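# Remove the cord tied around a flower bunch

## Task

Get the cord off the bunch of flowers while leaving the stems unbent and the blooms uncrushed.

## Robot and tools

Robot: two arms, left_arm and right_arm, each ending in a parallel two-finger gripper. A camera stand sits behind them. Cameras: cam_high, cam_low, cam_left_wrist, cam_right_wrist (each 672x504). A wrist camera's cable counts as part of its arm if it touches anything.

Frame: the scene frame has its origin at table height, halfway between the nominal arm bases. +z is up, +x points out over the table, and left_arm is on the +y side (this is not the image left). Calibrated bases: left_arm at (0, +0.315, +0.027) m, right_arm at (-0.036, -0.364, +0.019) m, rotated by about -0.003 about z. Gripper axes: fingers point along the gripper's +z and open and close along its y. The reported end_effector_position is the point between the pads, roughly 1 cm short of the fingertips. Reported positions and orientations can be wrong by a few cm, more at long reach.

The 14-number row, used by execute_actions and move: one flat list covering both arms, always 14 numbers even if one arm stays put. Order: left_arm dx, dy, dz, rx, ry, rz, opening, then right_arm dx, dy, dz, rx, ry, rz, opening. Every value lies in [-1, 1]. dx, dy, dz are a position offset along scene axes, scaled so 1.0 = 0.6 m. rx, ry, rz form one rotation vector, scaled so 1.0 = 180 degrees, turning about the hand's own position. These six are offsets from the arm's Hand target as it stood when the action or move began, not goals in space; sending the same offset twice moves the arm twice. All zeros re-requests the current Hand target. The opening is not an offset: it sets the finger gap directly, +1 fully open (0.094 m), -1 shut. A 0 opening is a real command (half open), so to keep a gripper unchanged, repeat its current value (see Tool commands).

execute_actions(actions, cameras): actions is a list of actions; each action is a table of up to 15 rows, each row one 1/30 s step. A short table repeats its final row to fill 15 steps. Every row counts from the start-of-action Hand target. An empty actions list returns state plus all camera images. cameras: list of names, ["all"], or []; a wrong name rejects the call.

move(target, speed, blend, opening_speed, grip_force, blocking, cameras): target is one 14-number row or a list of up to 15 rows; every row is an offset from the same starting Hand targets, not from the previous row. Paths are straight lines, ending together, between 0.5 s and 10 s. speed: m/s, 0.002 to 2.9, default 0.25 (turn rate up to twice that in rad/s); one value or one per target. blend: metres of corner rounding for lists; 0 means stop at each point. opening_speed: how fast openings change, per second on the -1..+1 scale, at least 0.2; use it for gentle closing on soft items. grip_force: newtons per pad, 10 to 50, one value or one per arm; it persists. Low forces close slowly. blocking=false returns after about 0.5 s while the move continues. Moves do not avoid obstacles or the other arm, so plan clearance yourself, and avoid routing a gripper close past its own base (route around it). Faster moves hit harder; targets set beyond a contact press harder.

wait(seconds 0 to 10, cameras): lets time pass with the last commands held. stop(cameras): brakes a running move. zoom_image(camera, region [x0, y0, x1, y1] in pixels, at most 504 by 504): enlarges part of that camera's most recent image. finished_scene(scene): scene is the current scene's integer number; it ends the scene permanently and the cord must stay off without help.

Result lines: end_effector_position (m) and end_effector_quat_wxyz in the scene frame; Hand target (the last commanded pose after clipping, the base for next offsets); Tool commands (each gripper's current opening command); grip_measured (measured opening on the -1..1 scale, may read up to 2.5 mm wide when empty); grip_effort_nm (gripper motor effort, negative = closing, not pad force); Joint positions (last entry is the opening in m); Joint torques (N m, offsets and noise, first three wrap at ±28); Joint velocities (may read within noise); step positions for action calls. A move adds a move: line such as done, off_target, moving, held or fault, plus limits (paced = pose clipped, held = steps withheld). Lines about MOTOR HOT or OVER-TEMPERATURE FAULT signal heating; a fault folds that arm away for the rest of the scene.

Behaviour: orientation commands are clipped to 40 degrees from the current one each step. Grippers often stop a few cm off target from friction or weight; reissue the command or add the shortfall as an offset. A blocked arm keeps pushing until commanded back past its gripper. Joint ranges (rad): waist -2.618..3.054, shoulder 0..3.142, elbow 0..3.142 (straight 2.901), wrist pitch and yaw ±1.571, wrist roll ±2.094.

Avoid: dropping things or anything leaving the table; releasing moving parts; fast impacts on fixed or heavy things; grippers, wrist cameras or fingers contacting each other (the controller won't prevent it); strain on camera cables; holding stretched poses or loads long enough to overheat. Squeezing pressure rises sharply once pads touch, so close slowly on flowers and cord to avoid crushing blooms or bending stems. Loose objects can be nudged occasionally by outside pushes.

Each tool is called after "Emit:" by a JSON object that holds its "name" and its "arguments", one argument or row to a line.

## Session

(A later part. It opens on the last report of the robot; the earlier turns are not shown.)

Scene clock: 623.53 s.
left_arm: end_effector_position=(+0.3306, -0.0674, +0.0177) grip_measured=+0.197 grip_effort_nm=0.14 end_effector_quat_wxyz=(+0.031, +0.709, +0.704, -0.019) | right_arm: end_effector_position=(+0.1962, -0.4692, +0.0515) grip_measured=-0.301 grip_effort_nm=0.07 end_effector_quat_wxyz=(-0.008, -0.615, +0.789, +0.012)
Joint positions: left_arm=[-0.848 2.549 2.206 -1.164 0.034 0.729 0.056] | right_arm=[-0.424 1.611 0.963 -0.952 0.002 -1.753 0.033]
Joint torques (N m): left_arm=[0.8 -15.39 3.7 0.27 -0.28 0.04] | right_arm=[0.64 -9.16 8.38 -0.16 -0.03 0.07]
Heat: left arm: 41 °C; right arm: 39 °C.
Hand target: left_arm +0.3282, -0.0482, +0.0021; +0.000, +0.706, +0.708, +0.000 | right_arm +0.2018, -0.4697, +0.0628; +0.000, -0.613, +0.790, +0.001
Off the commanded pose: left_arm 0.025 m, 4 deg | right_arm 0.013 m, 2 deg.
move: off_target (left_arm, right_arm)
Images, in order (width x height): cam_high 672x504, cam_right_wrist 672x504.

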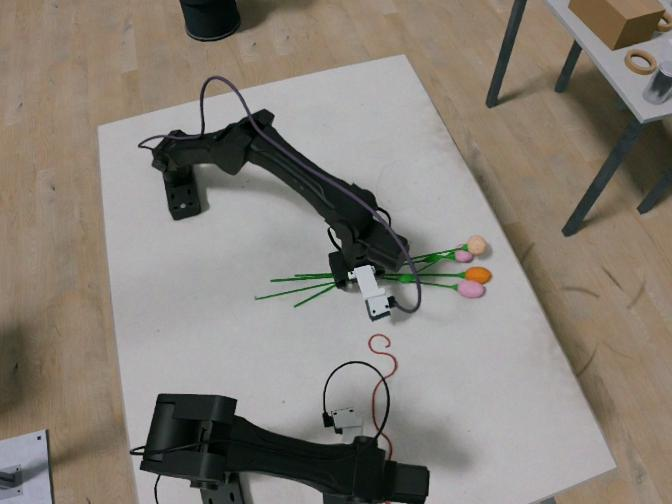

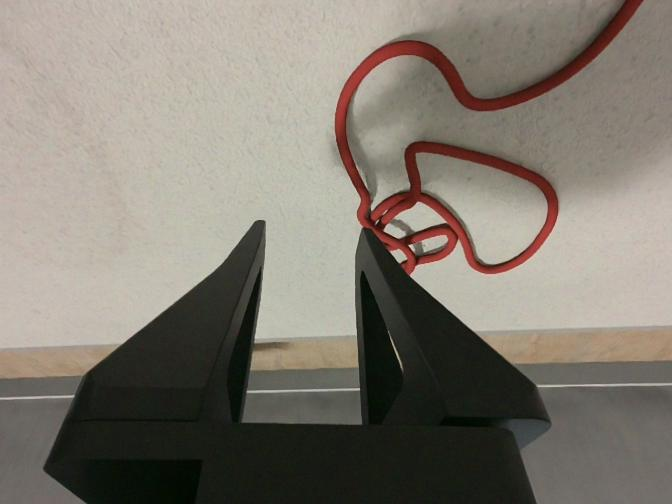

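Emit:
{"name": "move", "arguments": {
  "target": [
    [0.0, -0.025, 0.01, 0, 0, 0.0, 0.2, 0.0, 0.0, 0.1, 0, 0, 0, -0.3],
    [0.0, -0.025, 0.2, 0, 0, 0.0, 0.2, 0.0, 0.0, 0.15, 0, 0, 0, -0.3]
  ],
  "speed": 0.06,
  "cameras": ["all"]
}}

Scene clock: 630.67 s.
left_arm: end_effector_position=(+0.3291, -0.0613, +0.0981) grip_measured=+0.197 grip_effort_nm=0.14 end_effector_quat_wxyz=(+0.019, +0.706, +0.708, -0.003) | right_arm: end_effector_position=(+0.1992, -0.4705, +0.1386) grip_measured=-0.301 grip_effort_nm=0.07 end_effector_quat_wxyz=(-0.010, -0.614, +0.789, +0.017)
Joint positions: left_arm=[-0.853 2.621 2.668 -1.579 0.004 0.715 0.056] | right_arm=[-0.424 1.555 1.263 -1.317 0.002 -1.753 0.033]
Joint torques (N m): left_arm=[-0.24 -21.37 6.05 0.31 -0.01 -0.05] | right_arm=[0.61 -9.8 9.28 -0.19 -0.04 0.04]
Heat: left arm: 41 °C; right arm: 39 °C.
Hand target: left_arm +0.3282, -0.0631, +0.1222; +0.000, +0.706, +0.708, +0.000 | right_arm +0.2018, -0.4697, +0.1529; +0.000, -0.613, +0.790, +0.001
Off the commanded pose: left_arm 0.024 m, 2 deg | right_arm 0.015 m, 2 deg.
joint sent to its limit (left arm) — joint 4 (wrist pitch), lower limit. The joint targets are off in orientation, not in position.
move: off_target (left_arm, right_arm)

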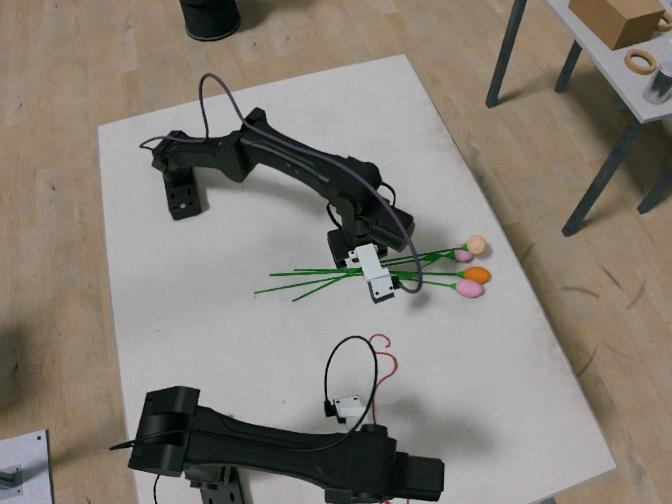

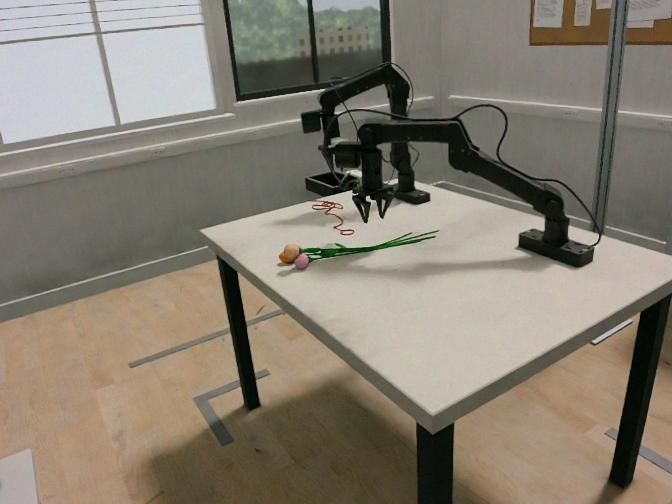

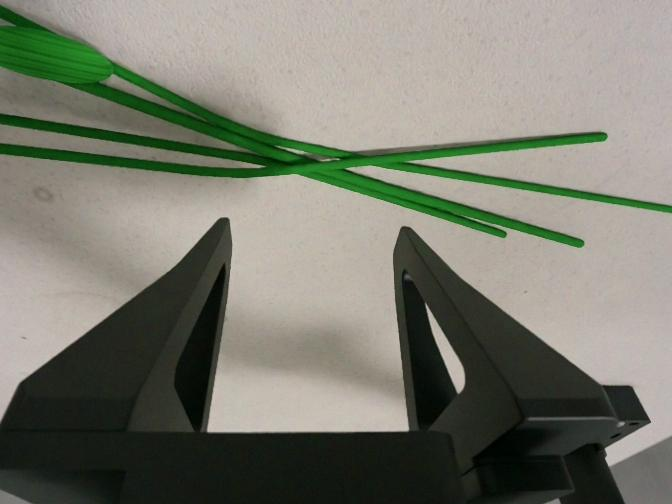

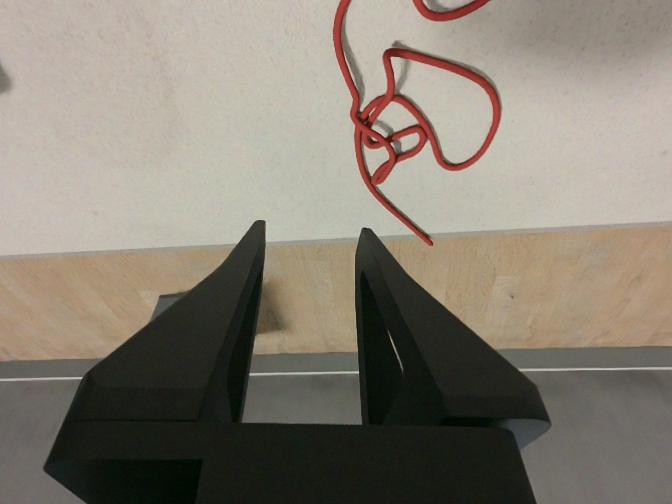

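Emit:
{"name": "move", "arguments": {
  "target": [
    [0.0, 0.15, 0.0, 0, 0, 0.0, 0.2, 0.0, 0.0, 0.03, 0, 0, 0, -0.3],
    [0.036, 0.438, -0.05, 0, 0, 0.5, -1.0, 0.0, 0.0, 0.03, 0, 0, 0, -0.3]
  ],
  "speed": 0.2,
  "blend": [0.05, 0],
  "cameras": ["cam_high"]
}}

Scene clock: 678.77 s.
left_arm: end_effector_position=(+0.3474, +0.1998, +0.0821) grip_measured=-0.993 grip_effort_nm=-0.38 end_effector_quat_wxyz=(-0.019, +0.002, +1.000, +0.006) | right_arm: end_effector_position=(+0.1998, -0.4708, +0.1571) grip_measured=-0.301 grip_effort_nm=0.07 end_effector_quat_wxyz=(-0.010, -0.615, +0.789, +0.016)
Joint positions: left_arm=[-0.324 2.001 1.547 -1.157 0 -0.318 0] | right_arm=[-0.424 1.555 1.337 -1.389 0.002 -1.753 0.033]
Joint torques (N m): left_arm=[0.25 -15.35 5.07 0.37 0 -0.09] | right_arm=[0.42 -9.68 9.43 -0.18 -0.07 0]
Heat: left arm: 46 °C; right arm: 40 °C.
Hand target: left_arm +0.3498, +0.1996, +0.0921; +0.000, -0.001, +1.000, +0.000 | right_arm +0.2017, -0.4697, +0.1708; +0.000, -0.613, +0.790, +0.001
Off the commanded pose: left_arm 0.010 m, 2 deg | right_arm 0.014 m, 2 deg.
move: off_target (right_arm); blend cut to 0.0448 m at target 1
Images, in order (width x height): cam_high 672x504.

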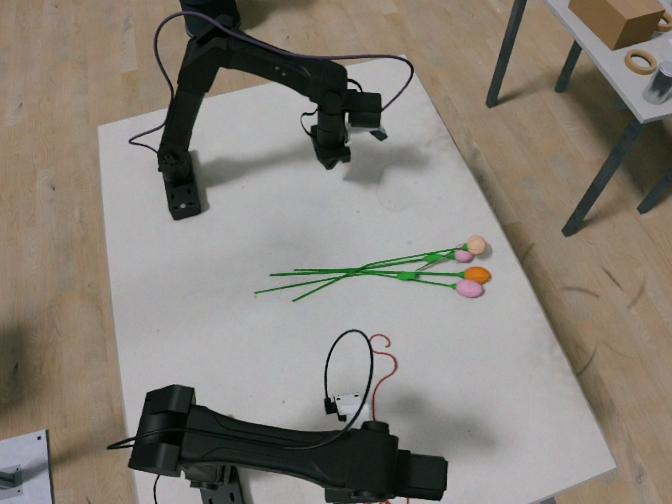

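Emit:
{"name": "move", "arguments": {
  "target": [
    [0.0, 0.0, -0.12, 0, 0, 0.0, -1.0, 0.0, 0.0, 0.0, 0, 0, 0, -0.3]
  ],
  "speed": 0.12,
  "cameras": ["cam_high"]
}}

Emit:
{"name": "zoom_image", "arguments": {
  "camera": "cam_high",
  "region": [280, 100, 400, 200]
}}

Scene clock: 682.43 s.
left_arm: end_effector_position=(+0.3508, +0.1987, +0.0300) grip_measured=-0.993 grip_effort_nm=-0.39 end_effector_quat_wxyz=(+0.007, +0.002, +1.000, -0.002) | right_arm: end_effector_position=(+0.1998, -0.4708, +0.1571) grip_measured=-0.301 grip_effort_nm=0.07 end_effector_quat_wxyz=(-0.010, -0.615, +0.789, +0.016)
Joint positions: left_arm=[-0.324 2.025 1.366 -0.897 0 -0.319 0] | right_arm=[-0.424 1.555 1.337 -1.389 0.002 -1.753 0.033]
Joint torques (N m): left_arm=[0.24 -9.37 5.15 0.49 0 -0.08] | right_arm=[0.75 -9.46 9.42 -0.11 -0.05 0.08]
Heat: left arm: 46 °C; right arm: 40 °C.
Hand target: left_arm +0.3497, +0.1996, +0.0200; +0.000, -0.001, +1.000, +0.000 | right_arm +0.2017, -0.4697, +0.1708; +0.000, -0.613, +0.790, +0.001
Off the commanded pose: left_arm 0.010 m, 1 deg | right_arm 0.014 m, 2 deg.
move: off_target (right_arm)
Images, in order (width x height): cam_high 672x504.

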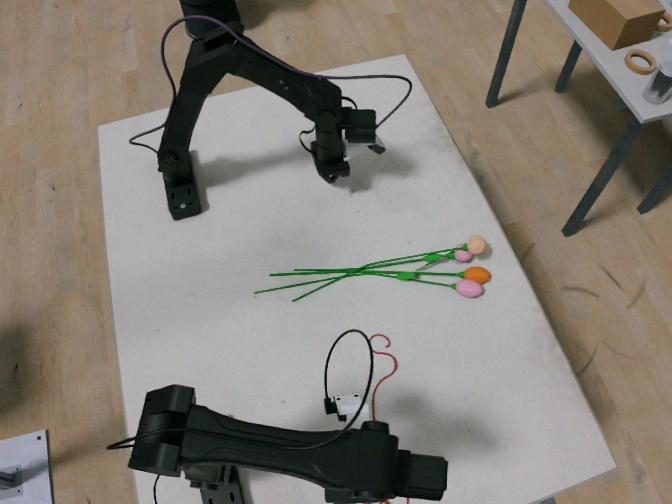

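Scaled by 4.200 from the camera's 672x504 image, which has a finer 960x720 frame.

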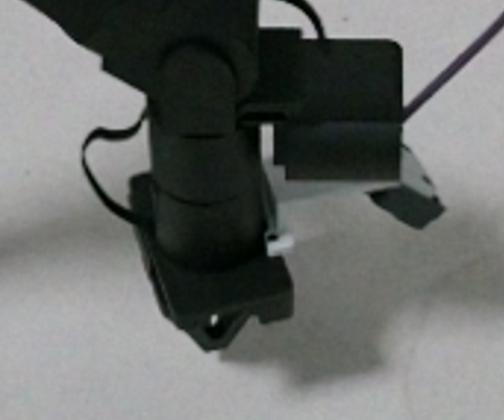

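Emit:
{"name": "move", "arguments": {
  "target": [
    [-0.25, 0.0, 0.02, 0, 0, 0.0, -1.0, 0.0, 0.0, 0.0, 0, 0, 0, -0.3],
    [-0.25, 0.0, 0.0, 0, 0, 0.0, -1.0, 0.0, 0.0, 0.0, 0, 0, 0, -0.3]
  ],
  "speed": 0.15,
  "blend": [0.01, 0],
  "cameras": ["cam_high"]
}}

Emit:
{"name": "zoom_image", "arguments": {
  "camera": "cam_high",
  "region": [200, 120, 320, 220]
}}

Emit:
{"name": "move", "arguments": {
  "target": [
    [0.5, 0.0, 0.03, 0, 0, 0.0, -1.0, 0.0, 0.0, 0.0, 0, 0, 0, -0.3],
    [0.5, 0.0, 0.0, 0, 0, 0.0, -1.0, 0.0, 0.0, 0.0, 0, 0, 0, -0.3]
  ],
  "speed": 0.2,
  "blend": [0.01, 0],
  "cameras": ["cam_high"]
}}

Emit:
{"name": "zoom_image", "arguments": {
  "camera": "cam_high",
  "region": [330, 90, 450, 190]
}}

Scene clock: 692.43 s.
left_arm: end_effector_position=(+0.1988, +0.2008, +0.0203) grip_measured=-0.993 grip_effort_nm=-0.38 end_effector_quat_wxyz=(-0.006, +0.000, +1.000, +0.003) | right_arm: end_effector_position=(+0.1998, -0.4708, +0.1571) grip_measured=-0.301 grip_effort_nm=0.07 end_effector_quat_wxyz=(-0.010, -0.615, +0.789, +0.016)
Joint positions: left_arm=[-0.525 1.582 0.758 -0.76 0.002 -0.525 0] | right_arm=[-0.424 1.555 1.337 -1.389 0.002 -1.753 0.033]
Joint torques (N m): left_arm=[-0.18 -6.78 4.52 0.43 -0.02 -0.09] | right_arm=[0.2 -9.52 9.17 -0.16 0 0.07]
Heat: left arm: 45 °C; right arm: 40 °C.
Hand target: left_arm +0.1998, +0.1997, +0.0200; +0.000, -0.002, +1.000, +0.000 | right_arm +0.2017, -0.4697, +0.1708; +0.000, -0.613, +0.790, +0.001
Off the commanded pose: left_arm 0.001 m, 1 deg | right_arm 0.014 m, 2 deg.
move: off_target (right_arm); blend cut to 0.006 m at target 1
Images, in order (width x height): cam_high 672x504.

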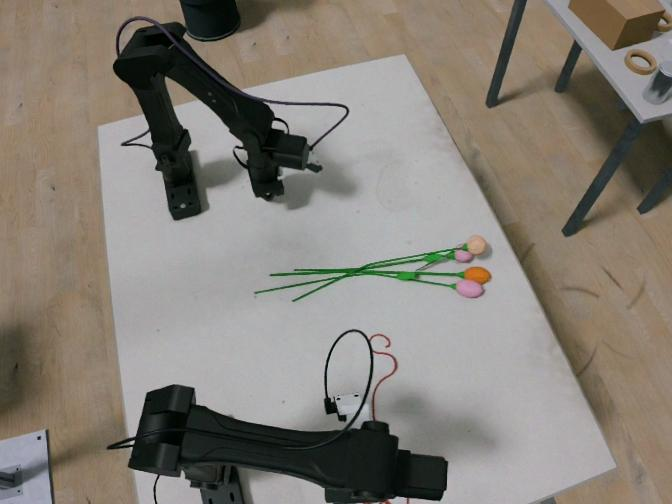

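Scaled by 4.200 from the camera's 672x504 image, which has a finer 960x720 frame.

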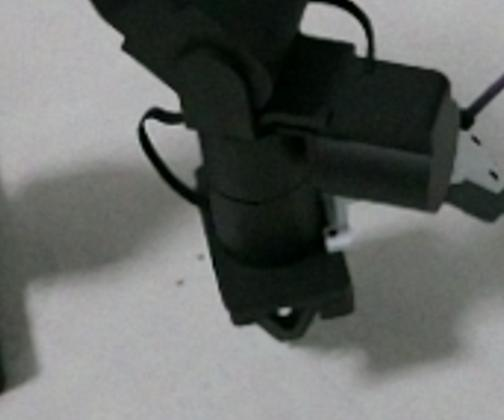

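Scene clock: 695.03 s.
left_arm: end_effector_position=(+0.4998, +0.1984, +0.0328) grip_measured=-0.993 grip_effort_nm=-0.38 end_effector_quat_wxyz=(+0.010, -0.003, +1.000, -0.004) | right_arm: end_effector_position=(+0.1998, -0.4708, +0.1571) grip_measured=-0.301 grip_effort_nm=0.07 end_effector_quat_wxyz=(-0.010, -0.615, +0.789, +0.016)
Joint positions: left_arm=[-0.231 2.684 2.526 -1.391 0.003 -0.237 0] | right_arm=[-0.424 1.555 1.337 -1.389 0.002 -1.753 0.033]
Joint torques (N m): left_arm=[0.17 -13.65 7.97 0.29 -0.04 0.06] | right_arm=[0.47 -9.63 9.17 -0.16 -0.07 0.08]
Heat: left arm: 45 °C; right arm: 40 °C.
Hand target: left_arm +0.4999, +0.1995, +0.0202; +0.001, -0.001, +1.000, +0.000 | right_arm +0.2017, -0.4697, +0.1708; +0.000, -0.613, +0.790, +0.001
Off the commanded pose: left_arm 0.013 m, 1 deg | right_arm 0.014 m, 2 deg.
move: off_target (left_arm, right_arm); blend cut to 0.009 m at target 1
Images, in order (width x height): cam_high 672x504.

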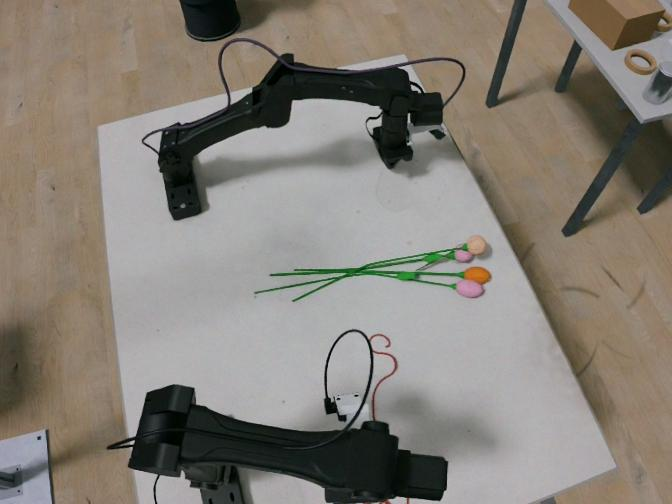

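Scaled by 4.200 from the camera's 672x504 image, which has a finer 960x720 frame.

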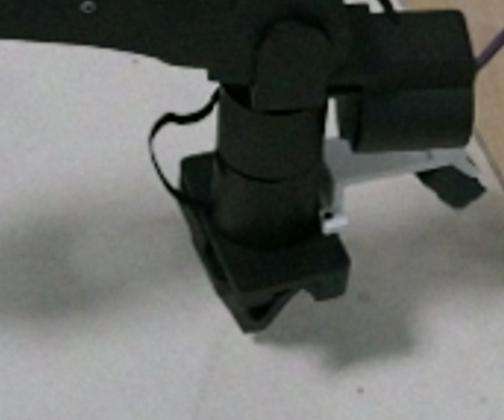

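Emit:
{"name": "move", "arguments": {
  "target": [
    [-0.25, 0.3667, 0.03, 0, 0, 0.0, -1.0, 0.0, 0.0, 0.0, 0, 0, 0, -0.3],
    [-0.25, 0.3667, 0.0, 0, 0, 0.0, -1.0, 0.0, 0.0, 0.0, 0, 0, 0, -0.3]
  ],
  "speed": 0.2,
  "blend": [0.01, 0],
  "cameras": ["cam_high"]
}}

Emit:
{"name": "zoom_image", "arguments": {
  "camera": "cam_high",
  "region": [250, 50, 370, 150]
}}

Emit:
{"name": "move", "arguments": {
  "target": [
    [0.25, -0.45, 0.13, 0, 0, 0.0, -1.0, 0.0, 0.0, 0.0, 0, 0, 0, -0.3],
    [0.233, -0.9, 0.13, 0, 0, 0.0, -1.0, 0.0, 0.0, 0.0, 0, 0, 0, -0.3],
    [0.233, -0.9, 0.0, 0, 0, 0.0, -1.0, 0.0, 0.0, 0.0, 0, 0, 0, -0.3]
  ],
  "speed": 0.2,
  "blend": [0.05, 0.03, 0],
  "cameras": ["cam_high", "cam_left_wrist"]
}}

Emit:
{"name": "zoom_image", "arguments": {
  "camera": "cam_high",
  "region": [340, 280, 460, 380]
}}

Scene clock: 705.47 s.
left_arm: end_effector_position=(+0.3468, +0.4206, +0.0173) grip_measured=-0.993 grip_effort_nm=-0.38 end_effector_quat_wxyz=(-0.011, -0.007, +1.000, -0.003) | right_arm: end_effector_position=(+0.1998, -0.4708, +0.1571) grip_measured=-0.301 grip_effort_nm=0.07 end_effector_quat_wxyz=(-0.010, -0.615, +0.789, +0.016)
Joint positions: left_arm=[0.291 2.053 1.353 -0.892 -0.001 0.278 0] | right_arm=[-0.424 1.555 1.337 -1.389 0.002 -1.753 0.033]
Joint torques (N m): left_arm=[-0.32 -13.07 4.88 0.41 -0.01 0.09] | right_arm=[0.34 -9.31 9.59 -0.18 -0.01 0.05]
Heat: left arm: 44 °C; right arm: 40 °C.
Hand target: left_arm +0.3498, +0.4196, +0.0202; +0.000, -0.002, +1.000, +0.000 | right_arm +0.2017, -0.4697, +0.1708; +0.000, -0.613, +0.790, +0.001
Off the commanded pose: left_arm 0.004 m, 1 deg | right_arm 0.014 m, 2 deg.
move: off_target (right_arm); blend cut to 0.009 m at target 1
Images, in order (width x height): cam_high 672x504.

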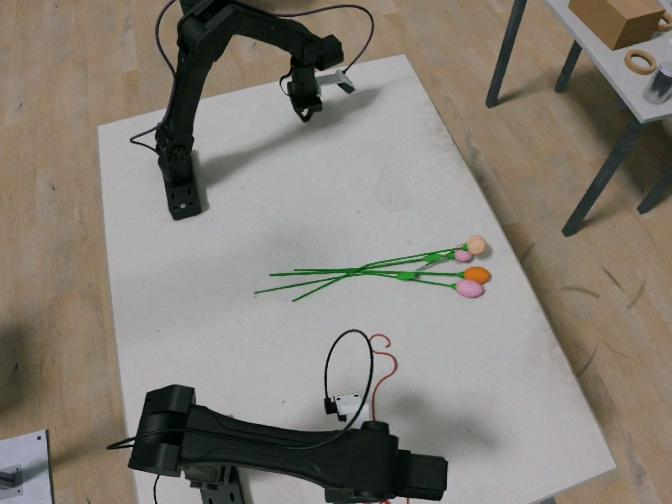

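Scaled by 4.200 from the camera's 672x504 image, which has a finer 960x720 frame.

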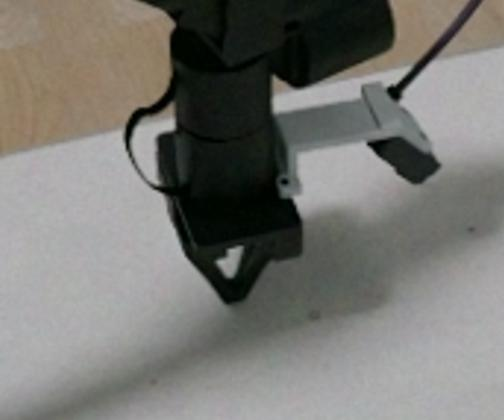

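Scene clock: 709.40 s.
left_arm: end_effector_position=(+0.4854, -0.1230, +0.0386) grip_measured=-0.993 grip_effort_nm=-0.38 end_effector_quat_wxyz=(+0.198, +0.003, +0.963, -0.180) | right_arm: end_effector_position=(+0.1998, -0.4708, +0.1571) grip_measured=-0.301 grip_effort_nm=0.07 end_effector_quat_wxyz=(-0.010, -0.615, +0.789, +0.016)
Joint positions: left_arm=[-0.735 2.907 2.85 -0.971 0.003 -0.73 0] | right_arm=[-0.424 1.555 1.337 -1.389 0.002 -1.753 0.033]
Joint torques (N m): left_arm=[0.65 -15.2 8.12 1.4 -0.04 -0.03] | right_arm=[0.39 -9.36 9.36 -0.19 -0.09 0.08]
Heat: left arm: 44 °C; right arm: 40 °C.
Hand target: left_arm +0.4895, -0.1205, +0.0203; +0.001, -0.001, +1.000, +0.000 | right_arm +0.2017, -0.4697, +0.1708; +0.000, -0.613, +0.790, +0.001
Off the commanded pose: left_arm 0.019 m, 31 deg | right_arm 0.014 m, 2 deg.
elbow stopped short (left arm): the move would have taken joint 3 (elbow) straighter than the controller allows.
move: off_target (left_arm, right_arm)
Images, in order (width x height): cam_high 672x504, cam_left_wrist 672x504.

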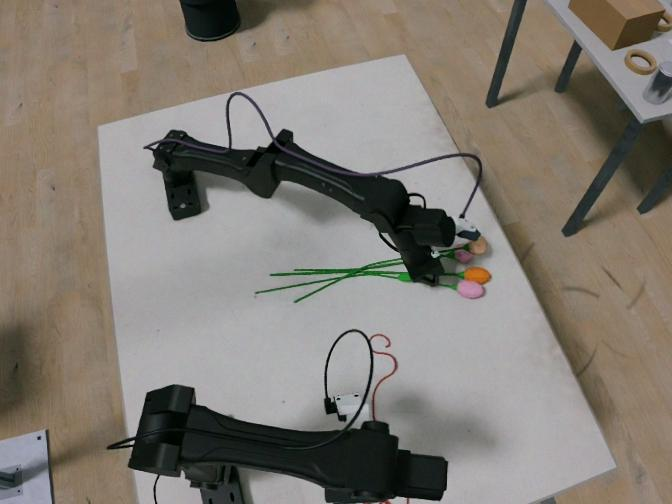

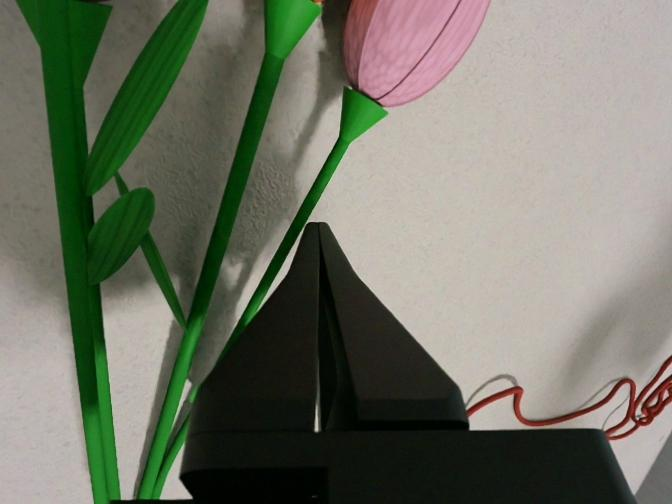

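Scaled by 4.200 from the camera's 672x504 image, which has a finer 960x720 frame.

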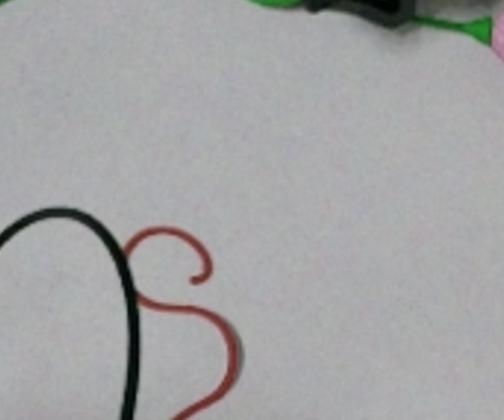

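Emit:
{"name": "move", "arguments": {
  "target": [
    [-0.05, 0.0, 0.15, 0, 0, 0.0, -1.0, -0.1, 0.0, -0.02, 0, 0, 0, -0.3],
    [-0.25, 0.5, 0.2, 0, 0, 0.0, -1.0, -0.253, -0.117, -0.203, 0, 0, -0.198, -0.3]
  ],
  "speed": 0.15,
  "blend": [0.03, 0],
  "cameras": ["all"]
}}

Scene clock: 770.30 s.
left_arm: end_effector_position=(+0.3395, +0.1794, +0.1332) grip_measured=-0.993 grip_effort_nm=-0.38 end_effector_quat_wxyz=(-0.015, -0.005, +1.000, +0.003) | right_arm: end_effector_position=(+0.0533, -0.5469, +0.0561) grip_measured=-0.301 grip_effort_nm=0.07 end_effector_quat_wxyz=(-0.001, -0.348, +0.937, -0.016)
Joint positions: left_arm=[-0.381 1.966 1.702 -1.337 0.005 -0.391 0] | right_arm=[-1.114 1.34 0.741 -0.94 0.005 -1.831 0.033]
Joint torques (N m): left_arm=[-0.05 -14.56 4.98 0.4 -0.04 0.04] | right_arm=[-0.43 -3.43 4.88 0.17 -0.08 0.1]
Heat: left arm: 45 °C; right arm: 38 °C.
Hand target: left_arm +0.3396, +0.1795, +0.1403; +0.001, -0.001, +1.000, +0.000 | right_arm +0.0501, -0.5400, +0.0491; +0.000, -0.342, +0.940, +0.000
Off the commanded pose: left_arm 0.007 m, 2 deg | right_arm 0.011 m, 2 deg.
elbow stopped short (left arm): the move would have taken joint 3 (elbow) straighter than the controller allows.
move: off_target (right_arm)

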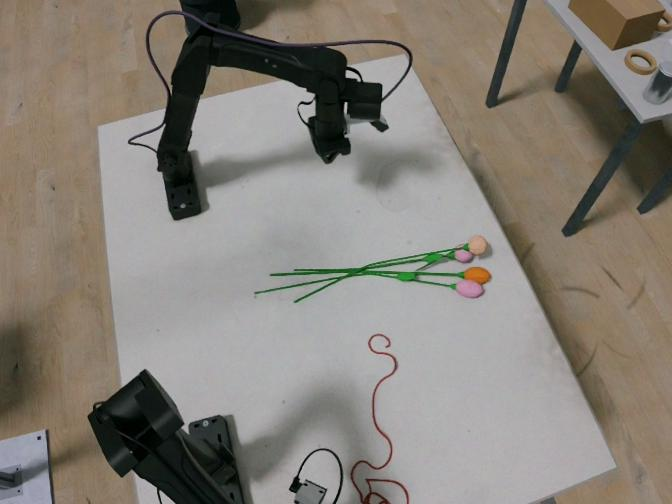

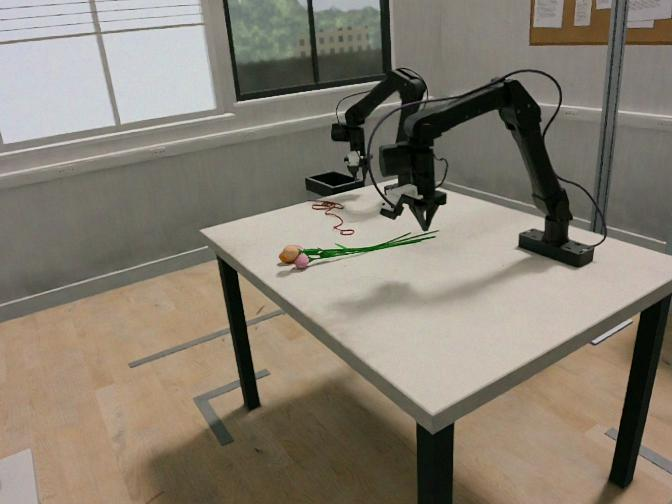

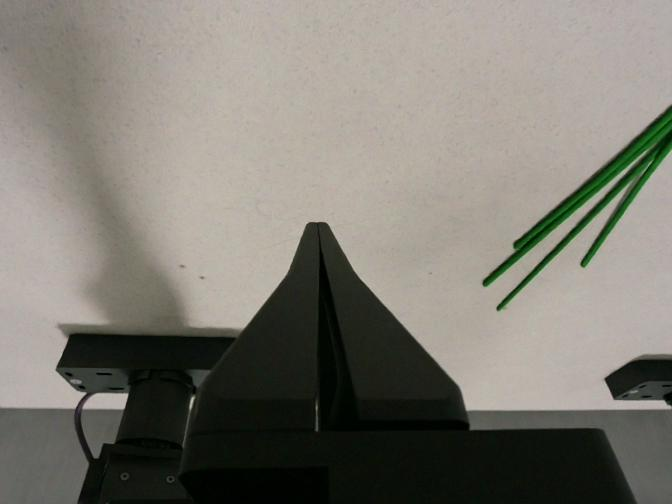

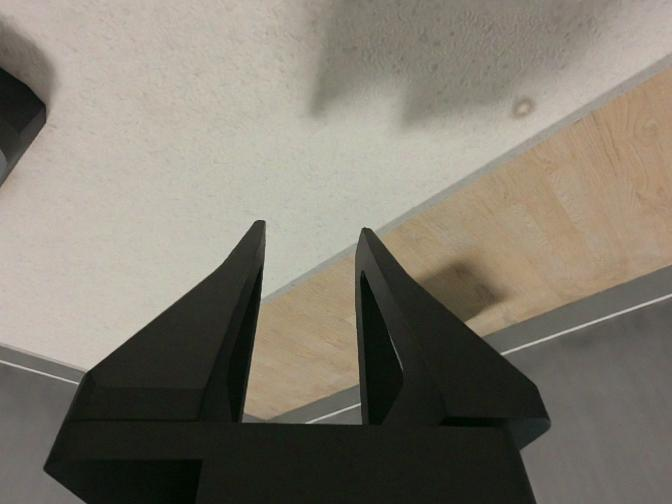

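Emit:
{"name": "finished_scene", "arguments": {
  "scene": 1
}}

The scene is finished: the task was done.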